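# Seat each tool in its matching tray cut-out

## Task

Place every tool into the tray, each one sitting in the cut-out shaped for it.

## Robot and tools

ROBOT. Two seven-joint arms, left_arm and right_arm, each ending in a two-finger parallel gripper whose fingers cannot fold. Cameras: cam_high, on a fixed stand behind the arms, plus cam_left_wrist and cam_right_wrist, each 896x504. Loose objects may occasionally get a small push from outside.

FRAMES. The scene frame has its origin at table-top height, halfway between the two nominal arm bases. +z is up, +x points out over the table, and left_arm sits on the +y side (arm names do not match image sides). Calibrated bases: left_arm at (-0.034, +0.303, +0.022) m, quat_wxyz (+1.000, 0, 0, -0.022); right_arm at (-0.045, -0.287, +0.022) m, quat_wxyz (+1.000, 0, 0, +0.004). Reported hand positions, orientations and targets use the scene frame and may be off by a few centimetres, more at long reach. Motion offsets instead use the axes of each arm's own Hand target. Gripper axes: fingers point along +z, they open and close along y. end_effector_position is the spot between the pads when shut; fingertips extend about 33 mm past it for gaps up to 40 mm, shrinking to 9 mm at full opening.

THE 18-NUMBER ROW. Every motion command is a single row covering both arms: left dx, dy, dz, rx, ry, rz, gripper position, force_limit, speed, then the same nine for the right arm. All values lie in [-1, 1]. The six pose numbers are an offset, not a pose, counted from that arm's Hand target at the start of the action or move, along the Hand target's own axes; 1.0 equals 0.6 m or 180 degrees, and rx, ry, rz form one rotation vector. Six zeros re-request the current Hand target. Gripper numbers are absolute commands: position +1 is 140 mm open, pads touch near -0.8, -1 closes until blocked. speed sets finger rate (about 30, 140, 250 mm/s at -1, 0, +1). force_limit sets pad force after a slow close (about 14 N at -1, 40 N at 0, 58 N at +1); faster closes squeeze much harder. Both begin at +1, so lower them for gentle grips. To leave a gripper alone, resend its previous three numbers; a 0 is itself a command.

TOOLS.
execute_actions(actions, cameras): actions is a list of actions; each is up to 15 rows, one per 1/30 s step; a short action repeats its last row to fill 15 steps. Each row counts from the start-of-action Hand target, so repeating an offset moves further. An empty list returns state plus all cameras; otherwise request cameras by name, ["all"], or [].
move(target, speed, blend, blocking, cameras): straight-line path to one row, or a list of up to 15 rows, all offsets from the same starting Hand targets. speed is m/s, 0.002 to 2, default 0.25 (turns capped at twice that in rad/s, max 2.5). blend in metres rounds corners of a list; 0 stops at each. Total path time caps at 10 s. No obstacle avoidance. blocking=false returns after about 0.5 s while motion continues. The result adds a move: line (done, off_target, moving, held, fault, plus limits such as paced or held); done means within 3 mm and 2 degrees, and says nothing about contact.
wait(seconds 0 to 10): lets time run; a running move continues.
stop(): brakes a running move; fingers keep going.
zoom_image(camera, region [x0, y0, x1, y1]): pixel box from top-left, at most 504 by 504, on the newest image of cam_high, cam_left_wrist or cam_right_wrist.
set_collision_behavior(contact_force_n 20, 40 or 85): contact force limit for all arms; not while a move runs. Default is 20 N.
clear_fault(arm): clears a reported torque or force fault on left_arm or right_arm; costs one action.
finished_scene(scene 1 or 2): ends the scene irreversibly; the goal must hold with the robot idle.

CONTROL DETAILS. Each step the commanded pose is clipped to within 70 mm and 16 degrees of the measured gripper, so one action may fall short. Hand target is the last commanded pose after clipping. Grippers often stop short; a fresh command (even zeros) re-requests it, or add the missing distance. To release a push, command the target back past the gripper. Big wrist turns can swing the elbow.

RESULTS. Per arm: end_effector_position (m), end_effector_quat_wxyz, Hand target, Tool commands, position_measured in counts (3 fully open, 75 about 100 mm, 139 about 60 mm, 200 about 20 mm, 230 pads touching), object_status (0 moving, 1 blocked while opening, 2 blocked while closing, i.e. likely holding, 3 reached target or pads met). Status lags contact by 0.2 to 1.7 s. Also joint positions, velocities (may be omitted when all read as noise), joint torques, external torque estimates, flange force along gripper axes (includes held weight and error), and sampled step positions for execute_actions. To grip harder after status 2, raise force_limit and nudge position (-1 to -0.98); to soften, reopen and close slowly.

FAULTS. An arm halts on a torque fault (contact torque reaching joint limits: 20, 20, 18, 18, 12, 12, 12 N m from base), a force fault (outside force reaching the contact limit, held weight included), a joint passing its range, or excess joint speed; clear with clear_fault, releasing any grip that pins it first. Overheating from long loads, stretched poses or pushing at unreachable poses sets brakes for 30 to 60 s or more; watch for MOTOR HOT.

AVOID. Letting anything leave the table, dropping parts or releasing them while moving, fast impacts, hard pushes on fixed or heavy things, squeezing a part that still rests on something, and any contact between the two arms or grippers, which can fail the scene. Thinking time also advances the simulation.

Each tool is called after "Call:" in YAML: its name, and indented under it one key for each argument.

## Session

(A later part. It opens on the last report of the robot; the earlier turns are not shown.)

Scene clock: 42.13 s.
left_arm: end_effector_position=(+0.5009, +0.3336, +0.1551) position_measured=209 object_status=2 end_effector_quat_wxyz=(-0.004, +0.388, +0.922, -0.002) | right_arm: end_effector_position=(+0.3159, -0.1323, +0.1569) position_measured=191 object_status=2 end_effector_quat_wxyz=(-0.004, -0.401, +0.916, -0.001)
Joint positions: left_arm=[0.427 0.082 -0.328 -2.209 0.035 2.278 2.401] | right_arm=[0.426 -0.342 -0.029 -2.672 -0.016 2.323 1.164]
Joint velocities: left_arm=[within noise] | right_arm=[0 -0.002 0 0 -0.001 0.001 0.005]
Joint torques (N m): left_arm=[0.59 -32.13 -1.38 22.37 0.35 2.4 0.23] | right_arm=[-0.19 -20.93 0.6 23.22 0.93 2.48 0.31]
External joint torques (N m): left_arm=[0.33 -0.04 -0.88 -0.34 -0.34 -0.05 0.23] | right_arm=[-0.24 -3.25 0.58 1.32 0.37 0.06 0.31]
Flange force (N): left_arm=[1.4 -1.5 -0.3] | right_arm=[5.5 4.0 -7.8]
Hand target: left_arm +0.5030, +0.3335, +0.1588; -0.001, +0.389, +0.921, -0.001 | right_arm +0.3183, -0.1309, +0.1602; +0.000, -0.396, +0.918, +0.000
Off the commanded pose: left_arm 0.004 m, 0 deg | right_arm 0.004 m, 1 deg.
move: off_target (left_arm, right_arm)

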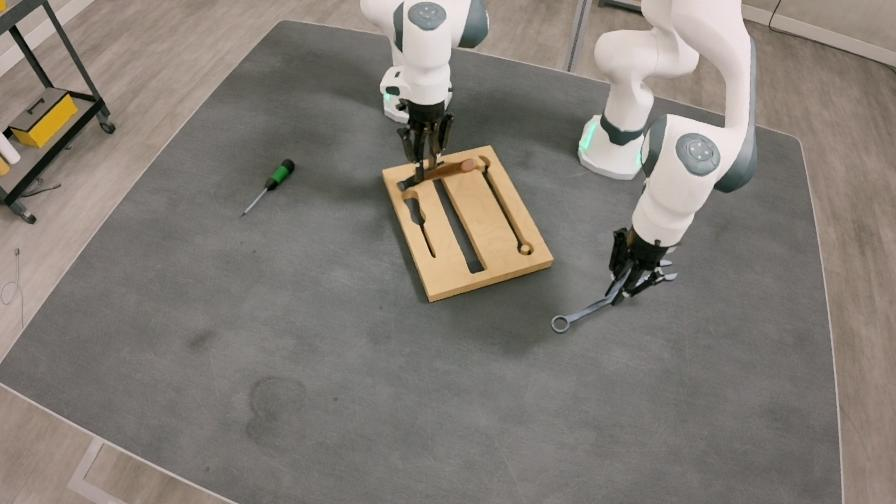

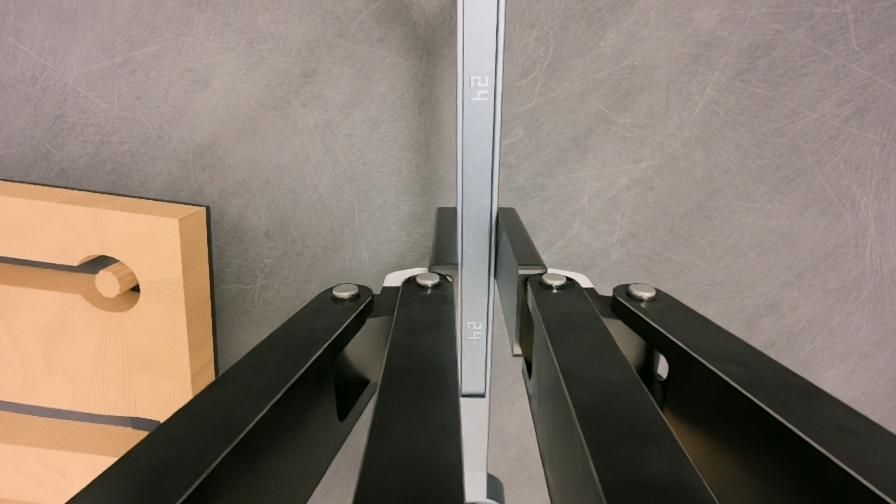

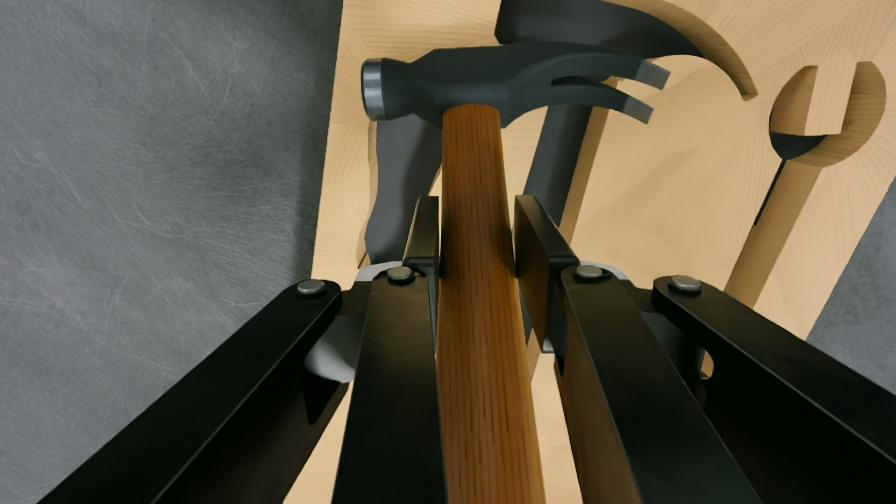

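Call:
set_collision_behavior:
  contact_force_n: 40

Call:
move:
  target:
    - [0,0,0,0,0,0,-1,0,-1,0,0,-0.13,0,0,0,-1,0,-1]
    - [0,0,0,0,0,0,-1,0,-1,0.045,-0.437,-0.13,0,0,0,-1,0,-1]
    - [0,0,0,0,0,0,-1,0,-1,0.045,-0.437,-0.0,0,0,0,-1,0,-1]
  cameras: ["all"]
  speed: [0.2,0.25,0.15]

Set on each arm: contact force limit 40 N; load limits (N m) waist: 35, shoulder: 35, upper arm roll: 32, elbow: 30, forearm roll: 12, wrist pitch: 12, wrist roll: 12.

Scene clock: 48.13 s.
left_arm: end_effector_position=(+0.5009, +0.3336, +0.1551) position_measured=209 object_status=2 end_effector_quat_wxyz=(-0.004, +0.388, +0.922, -0.002) | right_arm: end_effector_position=(+0.4857, -0.3301, +0.1564) position_measured=191 object_status=2 end_effector_quat_wxyz=(-0.006, -0.394, +0.919, +0.001)
Joint positions: left_arm=[0.427 0.082 -0.328 -2.209 0.035 2.278 2.401] | right_arm=[0.288 0.074 -0.378 -2.216 0.032 2.272 0.658]
Joint velocities: left_arm=[within noise] | right_arm=[0.001 -0.001 0.002 -0.001 0 0.004 -0.004]
Joint torques (N m): left_arm=[0.56 -32.13 -1.42 22.38 0.36 2.4 0.31] | right_arm=[-0.03 -34.21 -0.57 23.74 0.89 2.88 -0.07]
External joint torques (N m): left_arm=[0.49 -0.08 -0.73 -0.32 -0.33 -0.05 0.31] | right_arm=[-0.21 -3.19 0.06 1.21 0.33 0.41 -0.07]
Flange force (N): left_arm=[1.8 -1.3 -0.4] | right_arm=[3.3 3.6 -4.9]
Hand target: left_arm +0.5030, +0.3335, +0.1588; -0.001, +0.389, +0.921, -0.001 | right_arm +0.4903, -0.3306, +0.1603; +0.000, -0.396, +0.918, +0.000
Off the commanded pose: left_arm 0.004 m, 0 deg | right_arm 0.006 m, 1 deg.
move: off_target (left_arm, right_arm)

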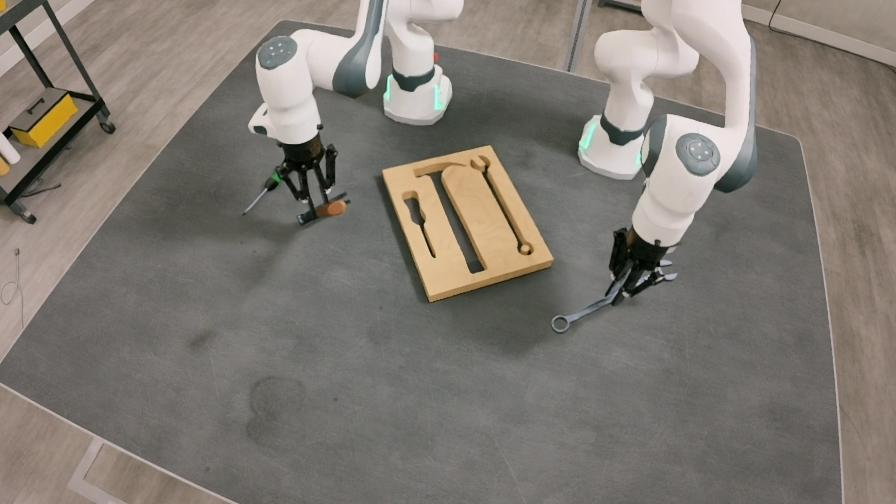

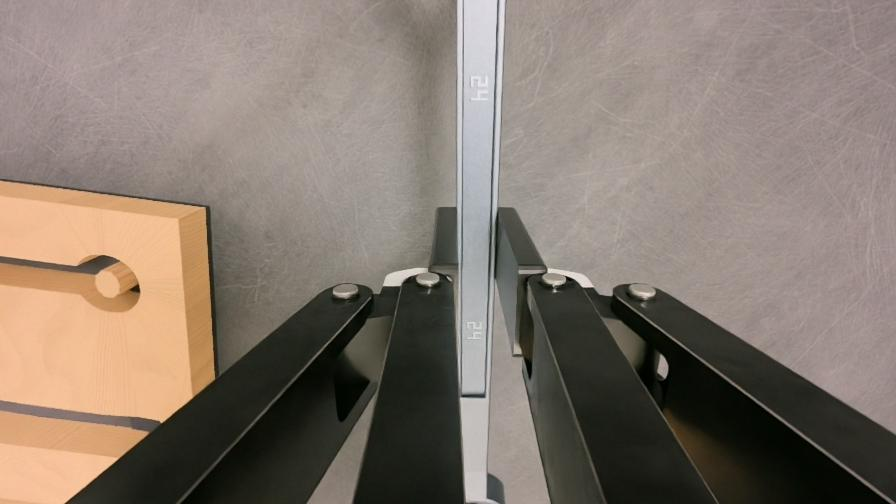

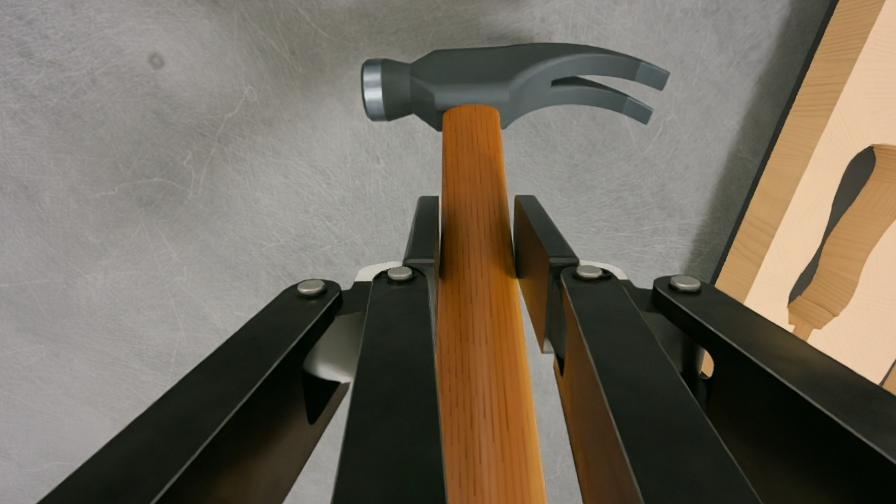

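Call:
move:
  target: [0,0,0,0,0,0,-1,0,-1,0,0,0.1,0,0,0,-1,0,-1]
  cameras: ["cam_high","cam_right_wrist"]
  speed: 0.05

Scene clock: 50.17 s.
left_arm: end_effector_position=(+0.5009, +0.3336, +0.1551) position_measured=209 object_status=2 end_effector_quat_wxyz=(-0.004, +0.388, +0.922, -0.002) | right_arm: end_effector_position=(+0.4881, -0.3304, +0.0995) position_measured=191 object_status=2 end_effector_quat_wxyz=(-0.003, -0.393, +0.919, +0.000)
Joint positions: left_arm=[0.427 0.082 -0.328 -2.209 0.035 2.278 2.401] | right_arm=[0.279 0.179 -0.368 -2.255 0.094 2.415 0.615]
Joint velocities: left_arm=[within noise] | right_arm=[0.001 0 -0.001 0 0 0.003 -0.005]
Joint torques (N m): left_arm=[0.62 -32.13 -1.47 22.26 0.36 2.41 0.35] | right_arm=[-0.13 -34.66 -1.35 20.92 0.91 2.94 -0.19]
External joint torques (N m): left_arm=[0.37 -0.18 -0.96 -0.36 -0.33 -0.03 0.35] | right_arm=[-0.37 -1.7 0.28 -0.05 0.42 0.46 -0.19]
Flange force (N): left_arm=[1.9 -1.8 -0.5] | right_arm=[3.2 3.0 -1.4]
Hand target: left_arm +0.5030, +0.3335, +0.1588; -0.001, +0.389, +0.921, -0.001 | right_arm +0.4904, -0.3306, +0.1003; +0.000, -0.396, +0.918, +0.000
Off the commanded pose: left_arm 0.004 m, 0 deg | right_arm 0.002 m, 0 deg.
move: off_target (left_arm)
Images, in order (width x height): cam_high 896x504, cam_right_wrist 896x504.

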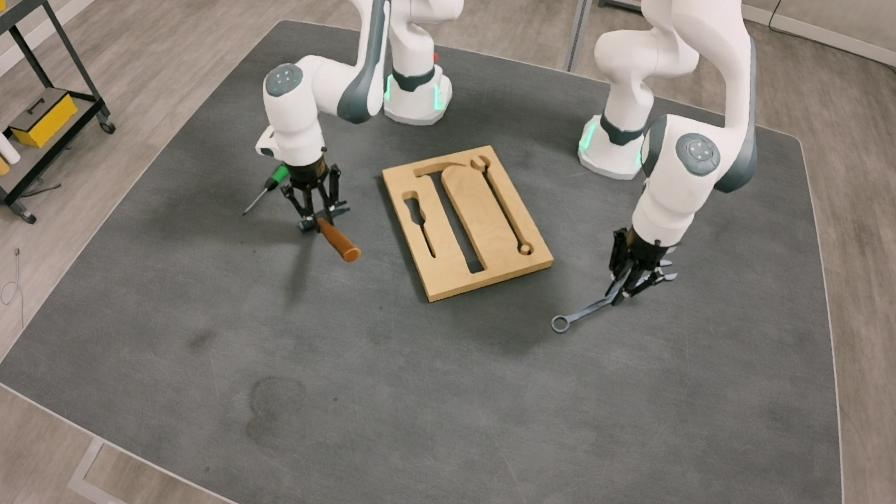

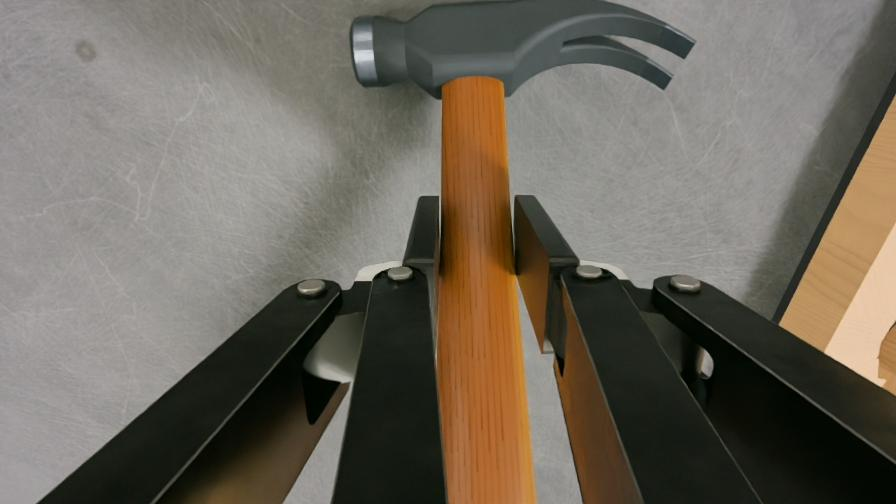

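Works gently. Continue down.

Call:
move:
  target: [0,0,0,0,0,0,-1,0,-1,0,0,0.095,0,0,0,-1,0,-1]
  cameras: ["cam_high","cam_right_wrist"]
  speed: 0.05

Scene clock: 52.10 s.
left_arm: end_effector_position=(+0.5009, +0.3336, +0.1551) position_measured=209 object_status=2 end_effector_quat_wxyz=(-0.004, +0.388, +0.922, -0.002) | right_arm: end_effector_position=(+0.4912, -0.3305, +0.0458) position_measured=191 object_status=2 end_effector_quat_wxyz=(+0.001, -0.393, +0.919, -0.001)
Joint positions: left_arm=[0.427 0.082 -0.328 -2.209 0.035 2.278 2.401] | right_arm=[0.245 0.295 -0.326 -2.268 0.165 2.544 0.565]
Joint velocities: left_arm=[within noise] | right_arm=[0 0 0.001 0 0.001 0.005 -0.005]
Joint torques (N m): left_arm=[0.59 -32.1 -1.43 22.39 0.36 2.4 0.32] | right_arm=[-0.13 -33.68 -2.49 17.67 0.89 2.63 -0.06]
External joint torques (N m): left_arm=[0.4 -0.09 -0.86 -0.27 -0.32 -0.05 0.32] | right_arm=[-0.36 1.63 0 -1.57 0.48 0.14 -0.06]
Flange force (N): left_arm=[1.5 -1.3 -0.5] | right_arm=[1.6 0.6 4.9]
Hand target: left_arm +0.5030, +0.3335, +0.1588; -0.001, +0.389, +0.921, -0.001 | right_arm +0.4904, -0.3306, +0.0433; +0.000, -0.396, +0.918, +0.000
Off the commanded pose: left_arm 0.004 m, 0 deg | right_arm 0.003 m, 0 deg.
move: off_target (left_arm)
Images, in order (width x height): cam_high 896x504, cam_right_wrist 896x504.

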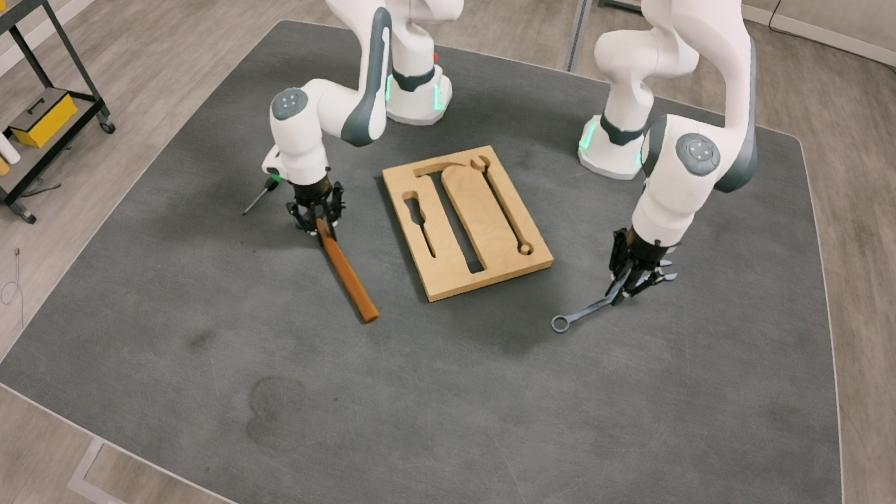

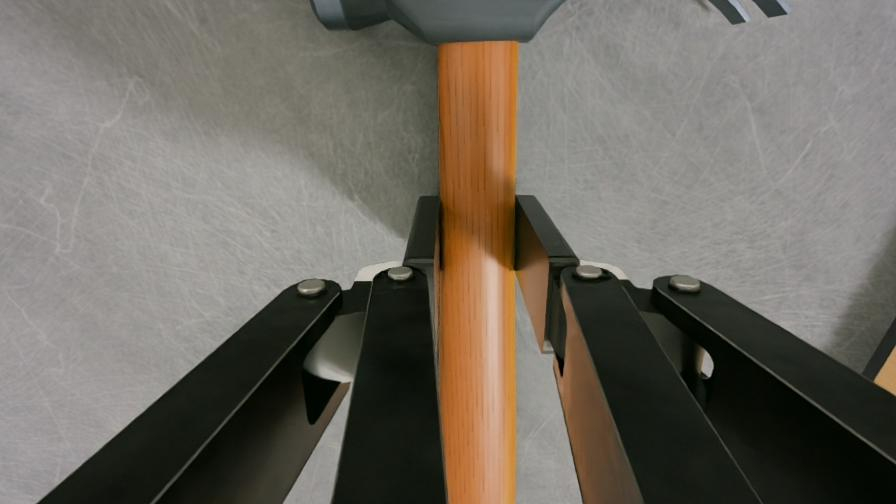

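Call:
move:
  target:
    - [0,0,0,0,0,0,-1,0,-1,0,0,0,0,0,0,-0.1,1,-0.5]
    - [0,0,0,0,0,0,-1,0,-1,0.073,0,0.006,0,0,0,-0.1,1,-0.5]
    - [0,0,0,0,0,0,-1,0,-1,0.073,0,0.006,0,0,0,-1,1,-1]
  cameras: ["cam_right_wrist"]
  speed: 0.1

Scene clock: 56.53 s.
left_arm: end_effector_position=(+0.5009, +0.3336, +0.1551) position_measured=209 object_status=2 end_effector_quat_wxyz=(-0.004, +0.388, +0.922, -0.002) | right_arm: end_effector_position=(+0.4604, -0.3620, +0.0392) position_measured=195 object_status=0 end_effector_quat_wxyz=(+0.000, -0.393, +0.919, +0.001)
Joint positions: left_arm=[0.427 0.082 -0.328 -2.209 0.035 2.278 2.401] | right_arm=[0.197 0.25 -0.339 -2.36 0.161 2.59 0.5]
Joint torques (N m): left_arm=[0.55 -32.13 -1.47 22.33 0.36 2.41 0.27] | right_arm=[0.59 -34.3 -1.88 17.31 0.42 2.38 0]
External joint torques (N m): left_arm=[0.37 -0.21 -0.89 -0.28 -0.33 -0.03 0.27] | right_arm=[0.38 -1.24 0.24 -1.21 0.05 -0.1 -0.01]
Flange force (N): left_arm=[1.7 -1.7 -0.6] | right_arm=[3.5 6.2 -3.2]
Hand target: left_arm +0.5030, +0.3335, +0.1588; -0.001, +0.389, +0.921, -0.001 | right_arm +0.4603, -0.3624, +0.0396; +0.000, -0.396, +0.918, +0.000
Off the commanded pose: left_arm 0.004 m, 0 deg | right_arm 0.001 m, 0 deg.
move: off_target (left_arm)
Images, in order (width x height): cam_right_wrist 896x504.

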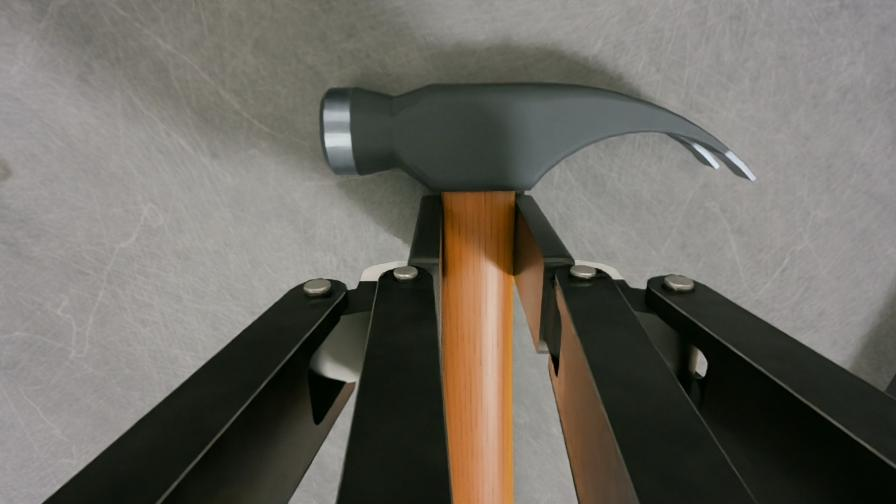

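Call:
wait:
  seconds: 1

Call:
move:
  target: [0,0,0,0,0,0,-1,0,-1,0,0,-0.2,0,0,0,-1,1,-1]
  cameras: ["cam_high","cam_right_wrist"]
  speed: 0.1

Scene clock: 57.83 s.
left_arm: end_effector_position=(+0.5009, +0.3336, +0.1551) position_measured=209 object_status=2 end_effector_quat_wxyz=(-0.004, +0.388, +0.922, -0.002) | right_arm: end_effector_position=(+0.4604, -0.3620, +0.0392) position_measured=195 object_status=2 end_effector_quat_wxyz=(+0.000, -0.393, +0.919, +0.001)
Joint positions: left_arm=[0.427 0.082 -0.328 -2.209 0.035 2.278 2.401] | right_arm=[0.197 0.25 -0.339 -2.36 0.161 2.59 0.5]
Joint torques (N m): left_arm=[0.62 -32.1 -1.46 22.3 0.35 2.39 0.29] | right_arm=[0.64 -34.28 -1.89 17.29 0.42 2.38 -0.02]
External joint torques (N m): left_arm=[0.36 -0.15 -0.96 -0.34 -0.33 -0.05 0.29] | right_arm=[0.36 -1.07 0.17 -1.34 0.04 -0.12 -0.02]
Flange force (N): left_arm=[1.7 -1.7 -0.5] | right_arm=[3.6 6.2 -2.9]
Hand target: left_arm +0.5030, +0.3335, +0.1588; -0.001, +0.389, +0.921, -0.001 | right_arm +0.4603, -0.3624, +0.0396; +0.000, -0.396, +0.918, +0.000
Tool commands: left_gripper/position=-1.0 left_gripper/force_limit=+0.0 left_gripper/speed=-1.0 right_gripper/position=-1.0 right_gripper/force_limit=+1.0 right_gripper/speed=-1.0
Off the commanded pose: left_arm 0.004 m, 0 deg | right_arm 0.001 m, 0 deg.
wait: 1.00 s; at rest from the start

Scene clock: 59.90 s.
left_arm: end_effector_position=(+0.5009, +0.3336, +0.1551) position_measured=209 object_status=2 end_effector_quat_wxyz=(-0.004, +0.388, +0.922, -0.002) | right_arm: end_effector_position=(+0.4561, -0.3626, +0.1546) position_measured=195 object_status=2 end_effector_quat_wxyz=(-0.004, -0.397, +0.918, +0.003)
Joint positions: left_arm=[0.427 0.082 -0.328 -2.209 0.035 2.278 2.401] | right_arm=[0.222 0.001 -0.38 -2.308 0.002 2.298 0.602]
Joint velocities: left_arm=[within noise] | right_arm=[0 -0.001 0 -0.001 0 -0.003 0.007]
Joint torques (N m): left_arm=[0.66 -32.16 -1.46 22.29 0.37 2.39 0.3] | right_arm=[0.51 -32.05 0.5 23.57 0.35 2.55 0.26]
External joint torques (N m): left_arm=[0.37 -0.29 -0.99 -0.27 -0.32 -0.04 0.3] | right_arm=[0.5 -3.8 0.49 1.39 -0.2 0.09 0.26]
Flange force (N): left_arm=[1.8 -1.8 -0.8] | right_arm=[2.9 6.8 -7.9]
Hand target: left_arm +0.5030, +0.3335, +0.1588; -0.001, +0.389, +0.921, -0.001 | right_arm +0.4602, -0.3624, +0.1596; +0.000, -0.396, +0.918, +0.000
Off the commanded pose: left_arm 0.004 m, 0 deg | right_arm 0.007 m, 1 deg.
move: off_target (left_arm, right_arm)
Images, in order (width x height): cam_high 896x504, cam_right_wrist 896x504.

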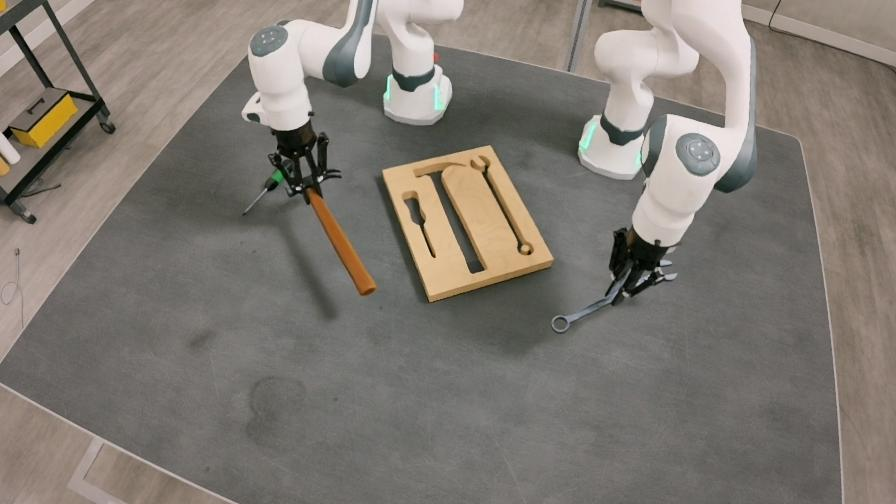

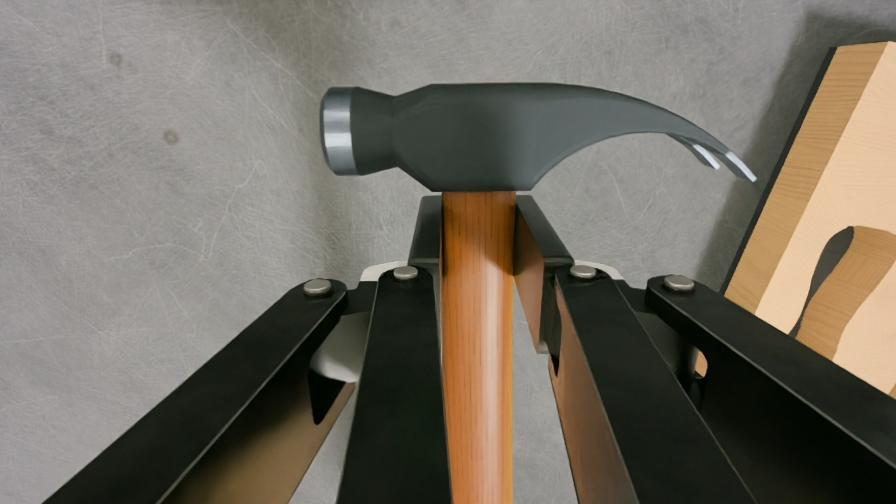

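Call:
move:
  target:
    - [0,0,0,0,0,0,-1,0,-1,-0.02,0.1,-0.06,0,0,0.03,-1,1,-1]
    - [0,0,0,0,0,0,-1,0,-1,-0.042,0.521,-0.06,0,0,0.061,-1,1,-1]
  cameras: ["cam_high","cam_right_wrist"]
  speed: 0.25
  blend: 0.03

Scene clock: 64.27 s.
left_arm: end_effector_position=(+0.5009, +0.3336, +0.1551) position_measured=209 object_status=2 end_effector_quat_wxyz=(-0.004, +0.388, +0.922, -0.002) | right_arm: end_effector_position=(+0.2479, -0.1311, +0.1922) position_measured=195 object_status=2 end_effector_quat_wxyz=(-0.004, -0.311, +0.950, -0.001)
Joint positions: left_arm=[0.427 0.082 -0.328 -2.209 0.035 2.278 2.401] | right_arm=[0.31 -0.629 0.175 -2.791 0.121 2.156 1.33]
Joint velocities: left_arm=[within noise] | right_arm=[0.001 0.001 0 -0.001 0 0 0.005]
Joint torques (N m): left_arm=[0.55 -32.15 -1.41 22.37 0.37 2.41 0.29] | right_arm=[-0.22 -12.66 -2.45 24.65 1.06 2.62 0.27]
External joint torques (N m): left_arm=[0.35 -0.25 -0.86 -0.18 -0.31 -0.02 0.29] | right_arm=[-0.27 -3.52 0.17 1.32 0.41 0.2 0.27]
Flange force (N): left_arm=[1.5 -1.4 -0.7] | right_arm=[9.6 2.9 -7.0]
Hand target: left_arm +0.5030, +0.3335, +0.1588; -0.001, +0.389, +0.921, -0.001 | right_arm +0.2503, -0.1294, +0.1955; +0.000, -0.306, +0.952, +0.000
Off the commanded pose: left_arm 0.004 m, 0 deg | right_arm 0.004 m, 1 deg.
move: off_target (left_arm, right_arm)
Images, in order (width x height): cam_high 896x504, cam_right_wrist 896x504.

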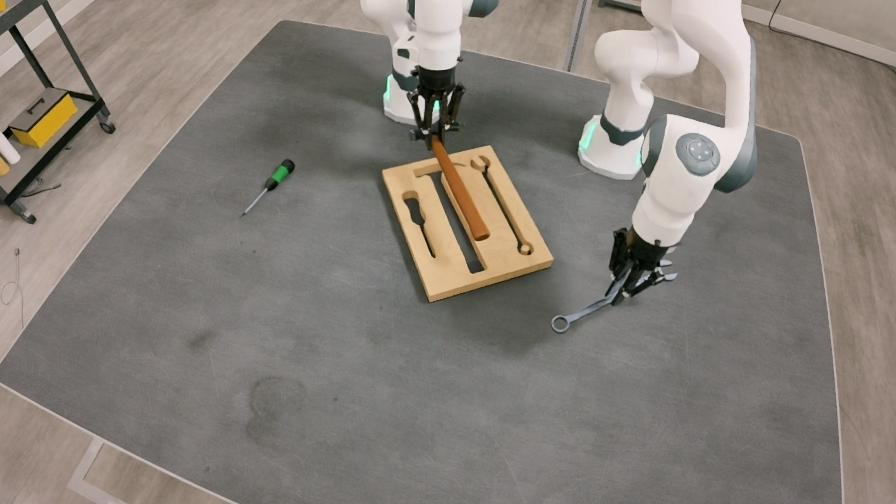

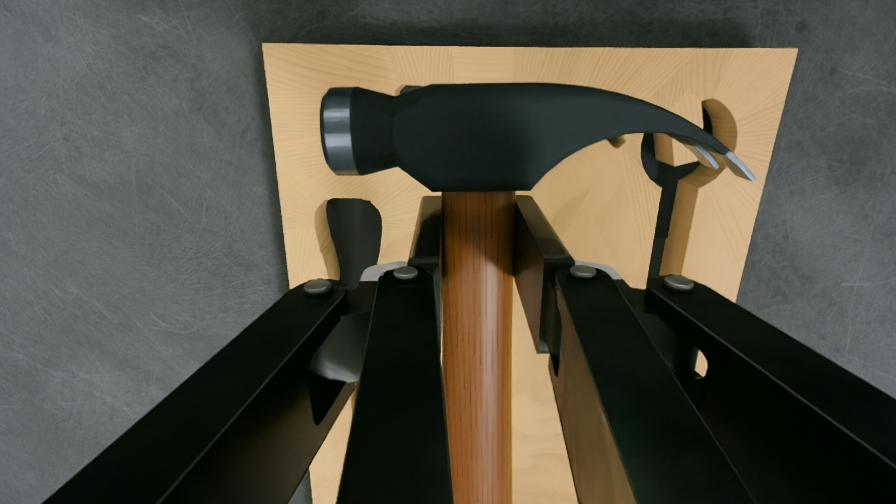

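Call:
move:
  target: [0,0,0,0,0,0,-1,0,-1,0,0.15,0,0,0,0.003,-1,1,-1]
  cameras: ["cam_right_wrist"]
  speed: 0.25

Scene clock: 82.57 s.
left_arm: end_effector_position=(+0.5009, +0.3336, +0.1551) position_measured=209 object_status=2 end_effector_quat_wxyz=(-0.004, +0.388, +0.922, -0.002) | right_arm: end_effector_position=(+0.1950, -0.0595, +0.1911) position_measured=195 object_status=2 end_effector_quat_wxyz=(-0.005, -0.306, +0.952, -0.003)
Joint positions: left_arm=[0.427 0.082 -0.328 -2.209 0.035 2.278 2.401] | right_arm=[0.394 -0.658 0.362 -2.788 0.258 2.135 1.499]
Joint velocities: left_arm=[within noise] | right_arm=[0.001 0 0.001 0 0 0 0.007]
Joint torques (N m): left_arm=[0.56 -32.13 -1.45 22.32 0.37 2.39 0.34] | right_arm=[-0.25 -10.94 -5.23 24.88 1.05 2.61 0.28]
External joint torques (N m): left_arm=[0.3 -0.13 -0.95 -0.33 -0.31 -0.06 0.34] | right_arm=[-0.36 -3.43 -0.17 1.93 0.38 0.21 0.27]
Flange force (N): left_arm=[1.7 -1.6 -0.5] | right_arm=[8.1 0.4 -8.0]
Hand target: left_arm +0.5030, +0.3335, +0.1588; -0.001, +0.389, +0.921, -0.001 | right_arm +0.1979, -0.0562, +0.1955; +0.000, -0.301, +0.953, +0.000
Off the commanded pose: left_arm 0.004 m, 0 deg | right_arm 0.006 m, 1 deg.
move: off_target (left_arm, right_arm)
Images, in order (width x height): cam_right_wrist 896x504.

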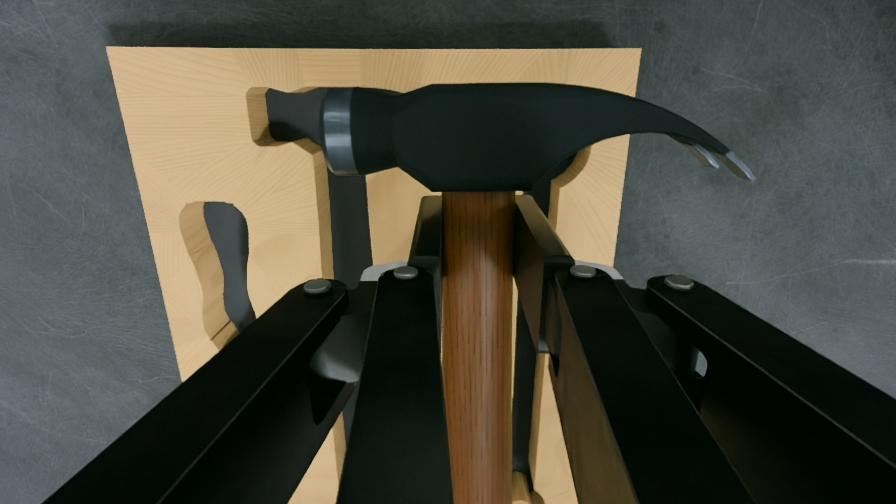

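Call:
move:
  target:
    - [0,0,0,0,0,0,-1,0,-1,0.005,-0.129,0,0,0,0,-1,1,-1]
    - [0,0,0,0,0,0,-1,0,-1,0.005,-0.129,0.14,0,0,0,-1,1,-1]
  cameras: ["cam_right_wrist"]
  speed: 0.15

Call:
zoom_image:
  camera: "cam_right_wrist"
  region: [200, 20, 700, 300]

Scene clock: 86.70 s.
left_arm: end_effector_position=(+0.5009, +0.3336, +0.1551) position_measured=209 object_status=2 end_effector_quat_wxyz=(-0.004, +0.388, +0.922, -0.002) | right_arm: end_effector_position=(+0.2354, -0.1246, +0.1085) position_measured=195 object_status=2 end_effector_quat_wxyz=(-0.006, -0.299, +0.954, -0.001)
Joint positions: left_arm=[0.427 0.082 -0.328 -2.209 0.035 2.278 2.401] | right_arm=[0.321 -0.465 0.23 -2.918 0.16 2.444 1.373]
Joint velocities: left_arm=[within noise] | right_arm=[-0.001 0 0 0 -0.001 0.004 0.001]
Joint torques (N m): left_arm=[0.59 -32.07 -1.5 22.34 0.36 2.42 0.33] | right_arm=[0.99 -13.71 -2.37 21.92 0.57 3 0.03]
External joint torques (N m): left_arm=[0.38 -0.18 -0.95 -0.25 -0.33 -0.02 0.33] | right_arm=[0.94 -2.19 -0.09 1.51 0.07 0.59 0.02]
Flange force (N): left_arm=[1.6 -1.5 -0.6] | right_arm=[4.0 2.2 -5.9]
Hand target: left_arm +0.5030, +0.3335, +0.1588; -0.001, +0.389, +0.921, -0.001 | right_arm +0.2400, -0.1213, +0.1115; +0.000, -0.301, +0.953, +0.000
Off the commanded pose: left_arm 0.004 m, 0 deg | right_arm 0.006 m, 1 deg.
move: off_target (left_arm, right_arm)
Images, in order (width x height): cam_right_wrist 896x504.

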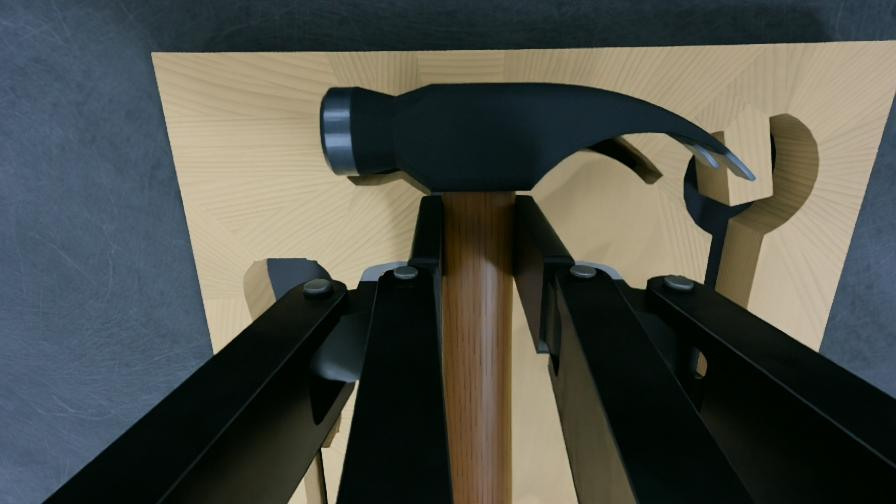

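Scaled by 1.008 from the camera's 896x504 image, which has a finer 1280x720 frame.

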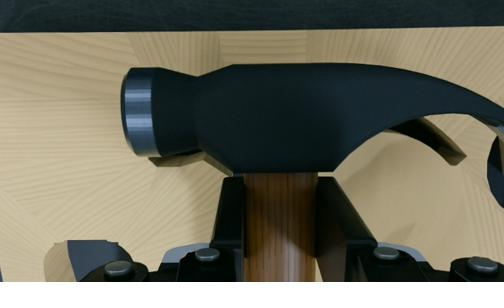

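Call:
move:
  target: [0,0,0,0,0,0,-1,0,-1,-0.012,0.002,0.015,0,0,-0.005,-1,1,-1]
  cameras: ["cam_right_wrist"]
  speed: 0.08

Call:
zoom_image:
  camera: "cam_right_wrist"
  region: [280, 60, 780, 340]

Scene clock: 88.73 s.
left_arm: end_effector_position=(+0.5009, +0.3336, +0.1551) position_measured=209 object_status=2 end_effector_quat_wxyz=(-0.004, +0.388, +0.922, -0.002) | right_arm: end_effector_position=(+0.2403, -0.1190, +0.0996) position_measured=195 object_status=2 end_effector_quat_wxyz=(-0.006, -0.304, +0.953, +0.000)
Joint positions: left_arm=[0.427 0.082 -0.328 -2.209 0.035 2.278 2.401] | right_arm=[0.321 -0.412 0.235 -2.904 0.158 2.485 1.371]
Joint velocities: left_arm=[within noise] | right_arm=[0 -0.002 -0.001 -0.001 -0.001 0.003 0]
Joint torques (N m): left_arm=[0.57 -32.07 -1.48 22.25 0.35 2.41 0.29] | right_arm=[0.48 -15.02 -1.89 21.45 0.22 2.92 -0.13]
External joint torques (N m): left_arm=[0.5 -0.04 -0.8 -0.4 -0.33 -0.04 0.29] | right_arm=[0.36 -2.16 0.13 1.51 -0.25 0.51 -0.13]
Flange force (N): left_arm=[1.8 -1.5 -0.2] | right_arm=[3.0 0.8 -6.0]
Hand target: left_arm +0.5030, +0.3335, +0.1588; -0.001, +0.389, +0.921, -0.001 | right_arm +0.2452, -0.1161, +0.1025; +0.000, -0.309, +0.951, +0.000
Off the commanded pose: left_arm 0.004 m, 0 deg | right_arm 0.006 m, 1 deg.
move: off_target (left_arm, right_arm)
Images, in order (width x height): cam_right_wrist 896x504.

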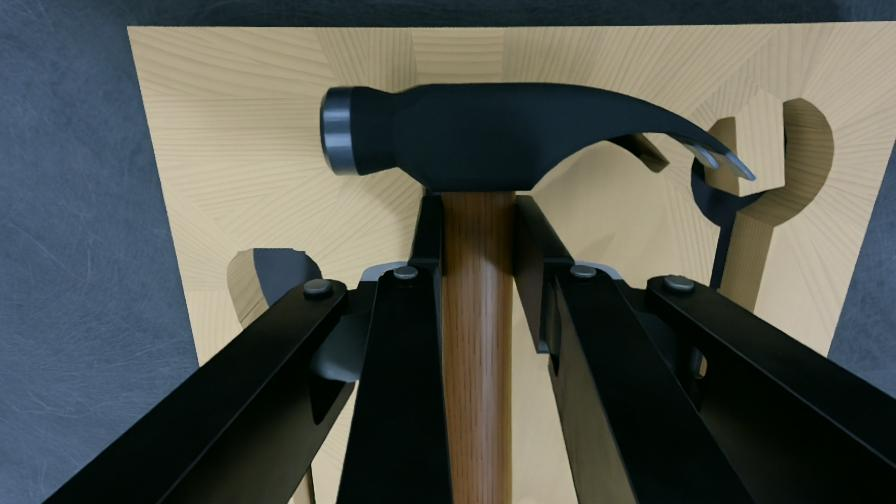

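Scaled by 1.008 from the camera's 896x504 image, which has a finer 1280x720 frame.

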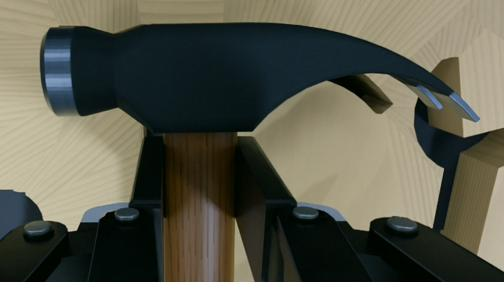

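Call:
move:
  target: [0,0,0,0,0,0,-1,0,-1,-0.058,0,-0.083,0,0,0,-1,1,-1]
  cameras: ["cam_right_wrist"]
  speed: 0.15

Call:
zoom_image:
  camera: "cam_right_wrist"
  region: [270, 0, 770, 280]

Scene clock: 92.80 s.
left_arm: end_effector_position=(+0.5009, +0.3336, +0.1551) position_measured=209 object_status=2 end_effector_quat_wxyz=(-0.004, +0.388, +0.922, -0.002) | right_arm: end_effector_position=(+0.2693, -0.0972, +0.1484) position_measured=195 object_status=2 end_effector_quat_wxyz=(-0.005, -0.311, +0.950, +0.000)
Joint positions: left_arm=[0.427 0.082 -0.328 -2.209 0.035 2.278 2.401] | right_arm=[0.307 -0.418 0.238 -2.754 0.137 2.332 1.376]
Joint velocities: left_arm=[within noise] | right_arm=[-0.001 -0.001 0.001 0 0 -0.005 0.002]
Joint torques (N m): left_arm=[0.6 -32.07 -1.33 22.36 0.35 2.4 0.33] | right_arm=[-0.27 -17.41 -2.27 23.56 0.53 2.71 0.27]
External joint torques (N m): left_arm=[0.45 -0.09 -0.72 -0.28 -0.33 -0.04 0.33] | right_arm=[-0.31 -3.03 0.16 1.78 -0.04 0.3 0.27]
Flange force (N): left_arm=[1.7 -1.2 -0.5] | right_arm=[4.7 1.3 -7.6]
Hand target: left_arm +0.5030, +0.3335, +0.1588; -0.001, +0.389, +0.921, -0.001 | right_arm +0.2733, -0.0957, +0.1524; +0.000, -0.309, +0.951, +0.000
Off the commanded pose: left_arm 0.004 m, 0 deg | right_arm 0.006 m, 1 deg.
move: off_target (left_arm, right_arm)
Images, in order (width x height): cam_right_wrist 896x504.

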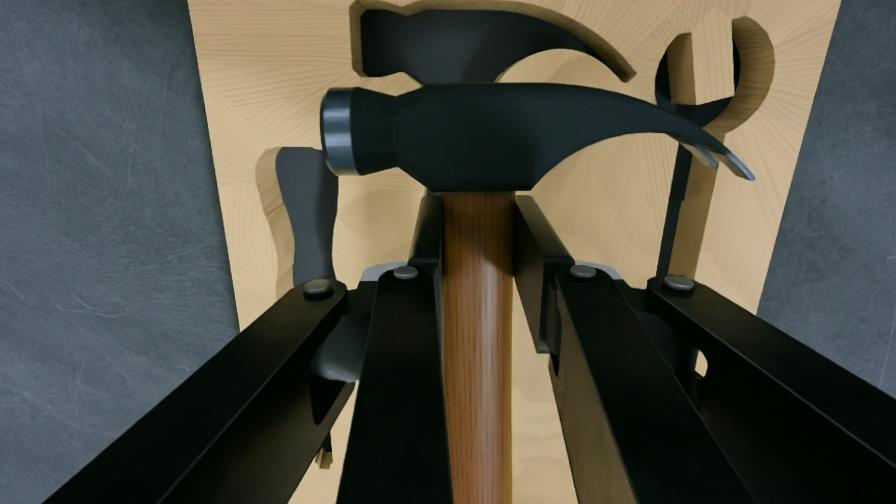

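Scaled by 1.008 from the camera's 896x504 image, which has a finer 1280x720 frame.

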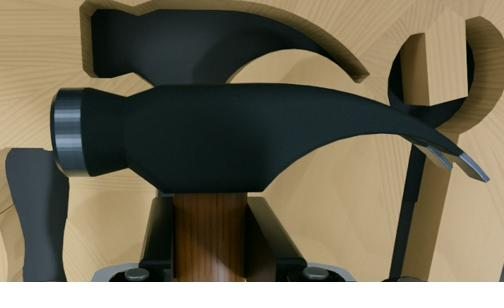

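Call:
move:
  target:
    - [0,0,0,0,0,0,-1,0,-1,0.0675,-0.005,0,0,0,0,-1,1,-1]
    - [0,0,0,0,0,0,-1,0,-1,0.0675,-0.005,0.097,0,0,0,-1,1,-1]
  cameras: ["cam_right_wrist"]
  speed: 0.15

Call:
zoom_image:
  camera: "cam_right_wrist"
  region: [280, 60, 780, 340]

Scene clock: 96.83 s.
left_arm: end_effector_position=(+0.5009, +0.3336, +0.1551) position_measured=209 object_status=2 end_effector_quat_wxyz=(-0.004, +0.388, +0.922, -0.002) | right_arm: end_effector_position=(+0.2374, -0.1248, +0.0912) position_measured=195 object_status=2 end_effector_quat_wxyz=(-0.006, -0.308, +0.951, -0.001)
Joint positions: left_arm=[0.427 0.082 -0.328 -2.209 0.035 2.278 2.401] | right_arm=[0.327 -0.402 0.22 -2.927 0.148 2.516 1.361]
Joint velocities: left_arm=[0 0.002 -0.001 0 0 0.001 0.004] | right_arm=[-0.001 0.001 0 0.001 0 0.004 0]
Joint torques (N m): left_arm=[0.54 -32.14 -1.48 22.32 0.36 2.39 0.32] | right_arm=[0.4 -14.99 -1.98 20.95 0.52 2.95 0.09]
External joint torques (N m): left_arm=[0.33 -0.19 -0.93 -0.3 -0.33 -0.04 0.32] | right_arm=[0.33 -2.27 -0.12 1.55 0.06 0.56 0.09]
Flange force (N): left_arm=[1.7 -1.7 -0.6] | right_arm=[3.4 1.2 -6.5]
Hand target: left_arm +0.5030, +0.3335, +0.1588; -0.001, +0.389, +0.921, -0.001 | right_arm +0.2424, -0.1219, +0.0941; +0.000, -0.309, +0.951, +0.000
Off the commanded pose: left_arm 0.004 m, 0 deg | right_arm 0.006 m, 1 deg.
move: off_target (left_arm, right_arm)
Images, in order (width x height): cam_right_wrist 896x504.

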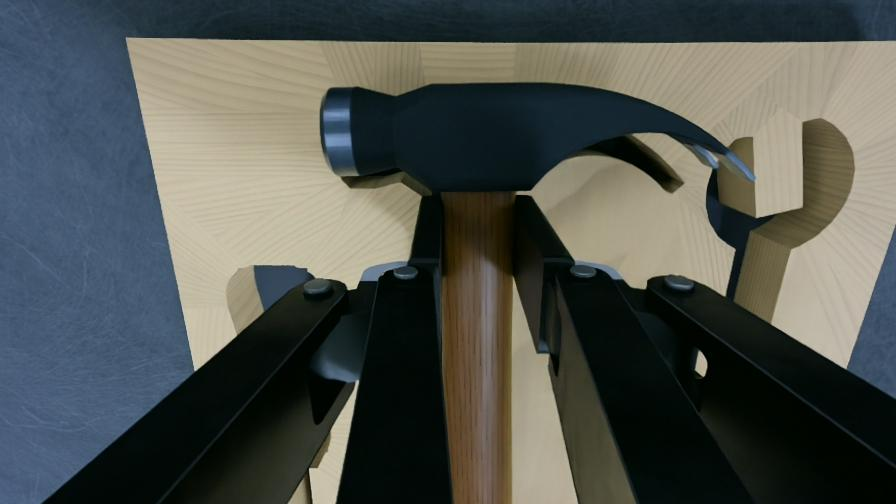

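Scaled by 1.008 from the camera's 896x504 image, which has a finer 1280x720 frame.

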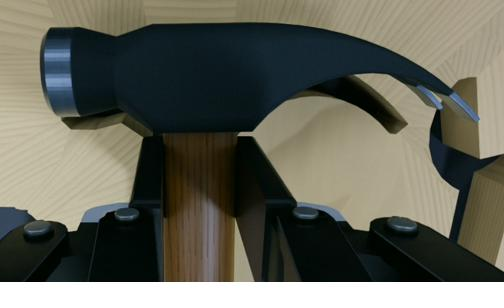

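Call:
move:
  target: [0,0,0,0,0,0,-1,0,-1,-0.003,0.0,0.02,0,0,0,-1,1,-1]
  cameras: ["cam_right_wrist"]
  speed: 0.05

Call:
zoom_image:
  camera: "cam_right_wrist"
  region: [280, 60, 780, 340]

Scene clock: 99.13 s.
left_arm: end_effector_position=(+0.5009, +0.3336, +0.1551) position_measured=209 object_status=2 end_effector_quat_wxyz=(-0.004, +0.388, +0.922, -0.002) | right_arm: end_effector_position=(+0.2396, -0.1224, +0.0801) position_measured=195 object_status=2 end_effector_quat_wxyz=(-0.005, -0.309, +0.951, +0.000)
Joint positions: left_arm=[0.427 0.082 -0.328 -2.209 0.035 2.278 2.401] | right_arm=[0.325 -0.355 0.225 -2.927 0.148 2.565 1.361]
Joint velocities: left_arm=[within noise] | right_arm=[0.001 0.002 0 -0.001 -0.001 0.003 0.001]
Joint torques (N m): left_arm=[0.58 -32.12 -1.46 22.22 0.38 2.4 0.31] | right_arm=[-0.22 -15.86 -1.38 19.94 0.39 3.03 0.1]
External joint torques (N m): left_arm=[0.34 -0.08 -0.93 -0.5 -0.31 -0.06 0.31] | right_arm=[-0.32 -2.12 0.28 1.03 -0.03 0.6 0.1]
Flange force (N): left_arm=[1.9 -1.9 -0.3] | right_arm=[3.4 0.7 -5.3]
Hand target: left_arm +0.5030, +0.3335, +0.1588; -0.001, +0.389, +0.921, -0.001 | right_arm +0.2439, -0.1209, +0.0821; +0.000, -0.309, +0.951, +0.000
Off the commanded pose: left_arm 0.004 m, 0 deg | right_arm 0.005 m, 1 deg.
move: off_target (left_arm, right_arm)
Images, in order (width x height): cam_right_wrist 896x504.

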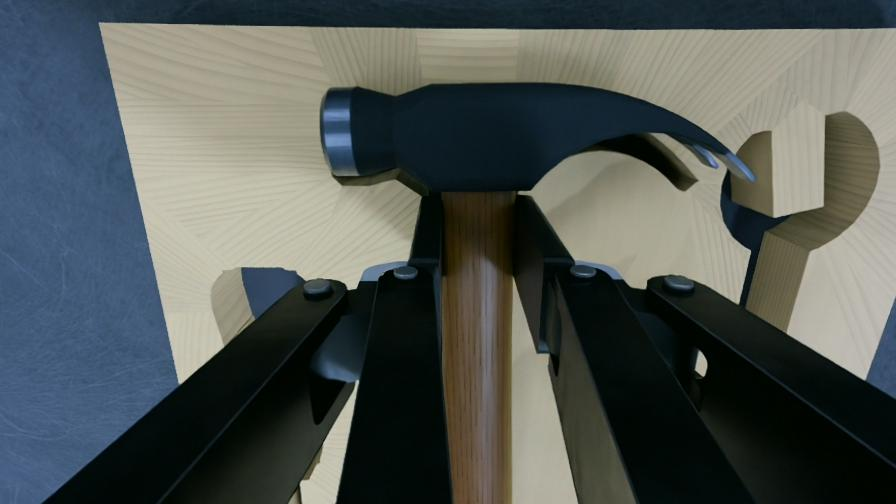

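Scaled by 1.008 from the camera's 896x504 image, which has a finer 1280x720 frame.

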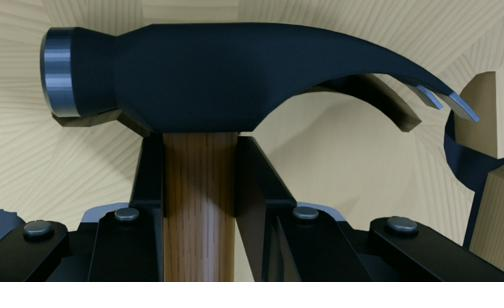

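Call:
move:
  target: [0,0,0,0,0,0,-1,0,-1,-0.002,0.001,0.014,0,0,0.001,-1,1,-1]
  cameras: ["cam_right_wrist"]
  speed: 0.04

Call:
zoom_image:
  camera: "cam_right_wrist"
  region: [280, 60, 780, 340]

Scene clock: 100.63 s.
left_arm: end_effector_position=(+0.5009, +0.3336, +0.1551) position_measured=209 object_status=2 end_effector_quat_wxyz=(-0.004, +0.388, +0.922, -0.002) | right_arm: end_effector_position=(+0.2422, -0.1209, +0.0740) position_measured=195 object_status=2 end_effector_quat_wxyz=(-0.003, -0.309, +0.951, +0.000)
Joint positions: left_arm=[0.427 0.082 -0.328 -2.209 0.035 2.278 2.401] | right_arm=[0.318 -0.327 0.233 -2.925 0.148 2.597 1.363]
Joint torques (N m): left_arm=[0.6 -32.19 -1.45 22.29 0.35 2.4 0.32] | right_arm=[0.22 -13.12 -0.68 17.46 0.1 3.56 0.21]
External joint torques (N m): left_arm=[0.46 -0.31 -0.84 -0.28 -0.34 -0.03 0.32] | right_arm=[0.15 1.2 0.94 -1.05 -0.3 1.13 0.21]
Flange force (N): left_arm=[2.1 -1.8 -0.8] | right_arm=[-2.1 1.5 9.9]
Hand target: left_arm +0.5030, +0.3335, +0.1588; -0.001, +0.389, +0.921, -0.001 | right_arm +0.2445, -0.1197, +0.0737; +0.000, -0.307, +0.952, +0.000
Off the commanded pose: left_arm 0.004 m, 0 deg | right_arm 0.003 m, 0 deg.
move: off_target (left_arm)
Images, in order (width x height): cam_right_wrist 896x504.

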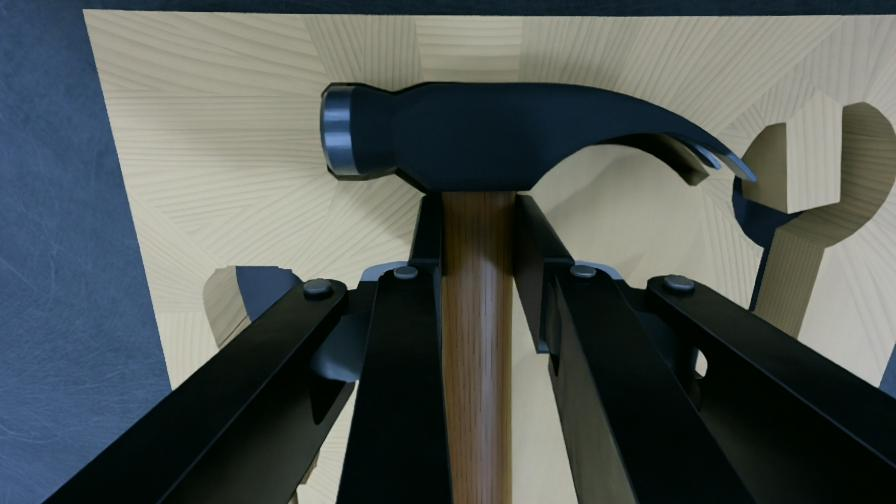

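Scaled by 1.008 from the camera's 896x504 image, which has a finer 1280x720 frame.

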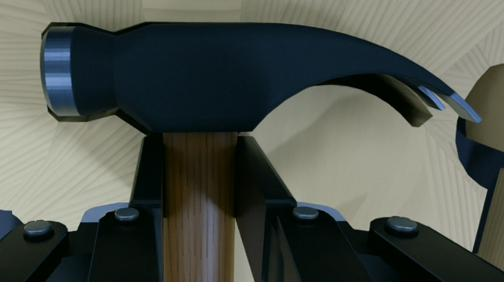

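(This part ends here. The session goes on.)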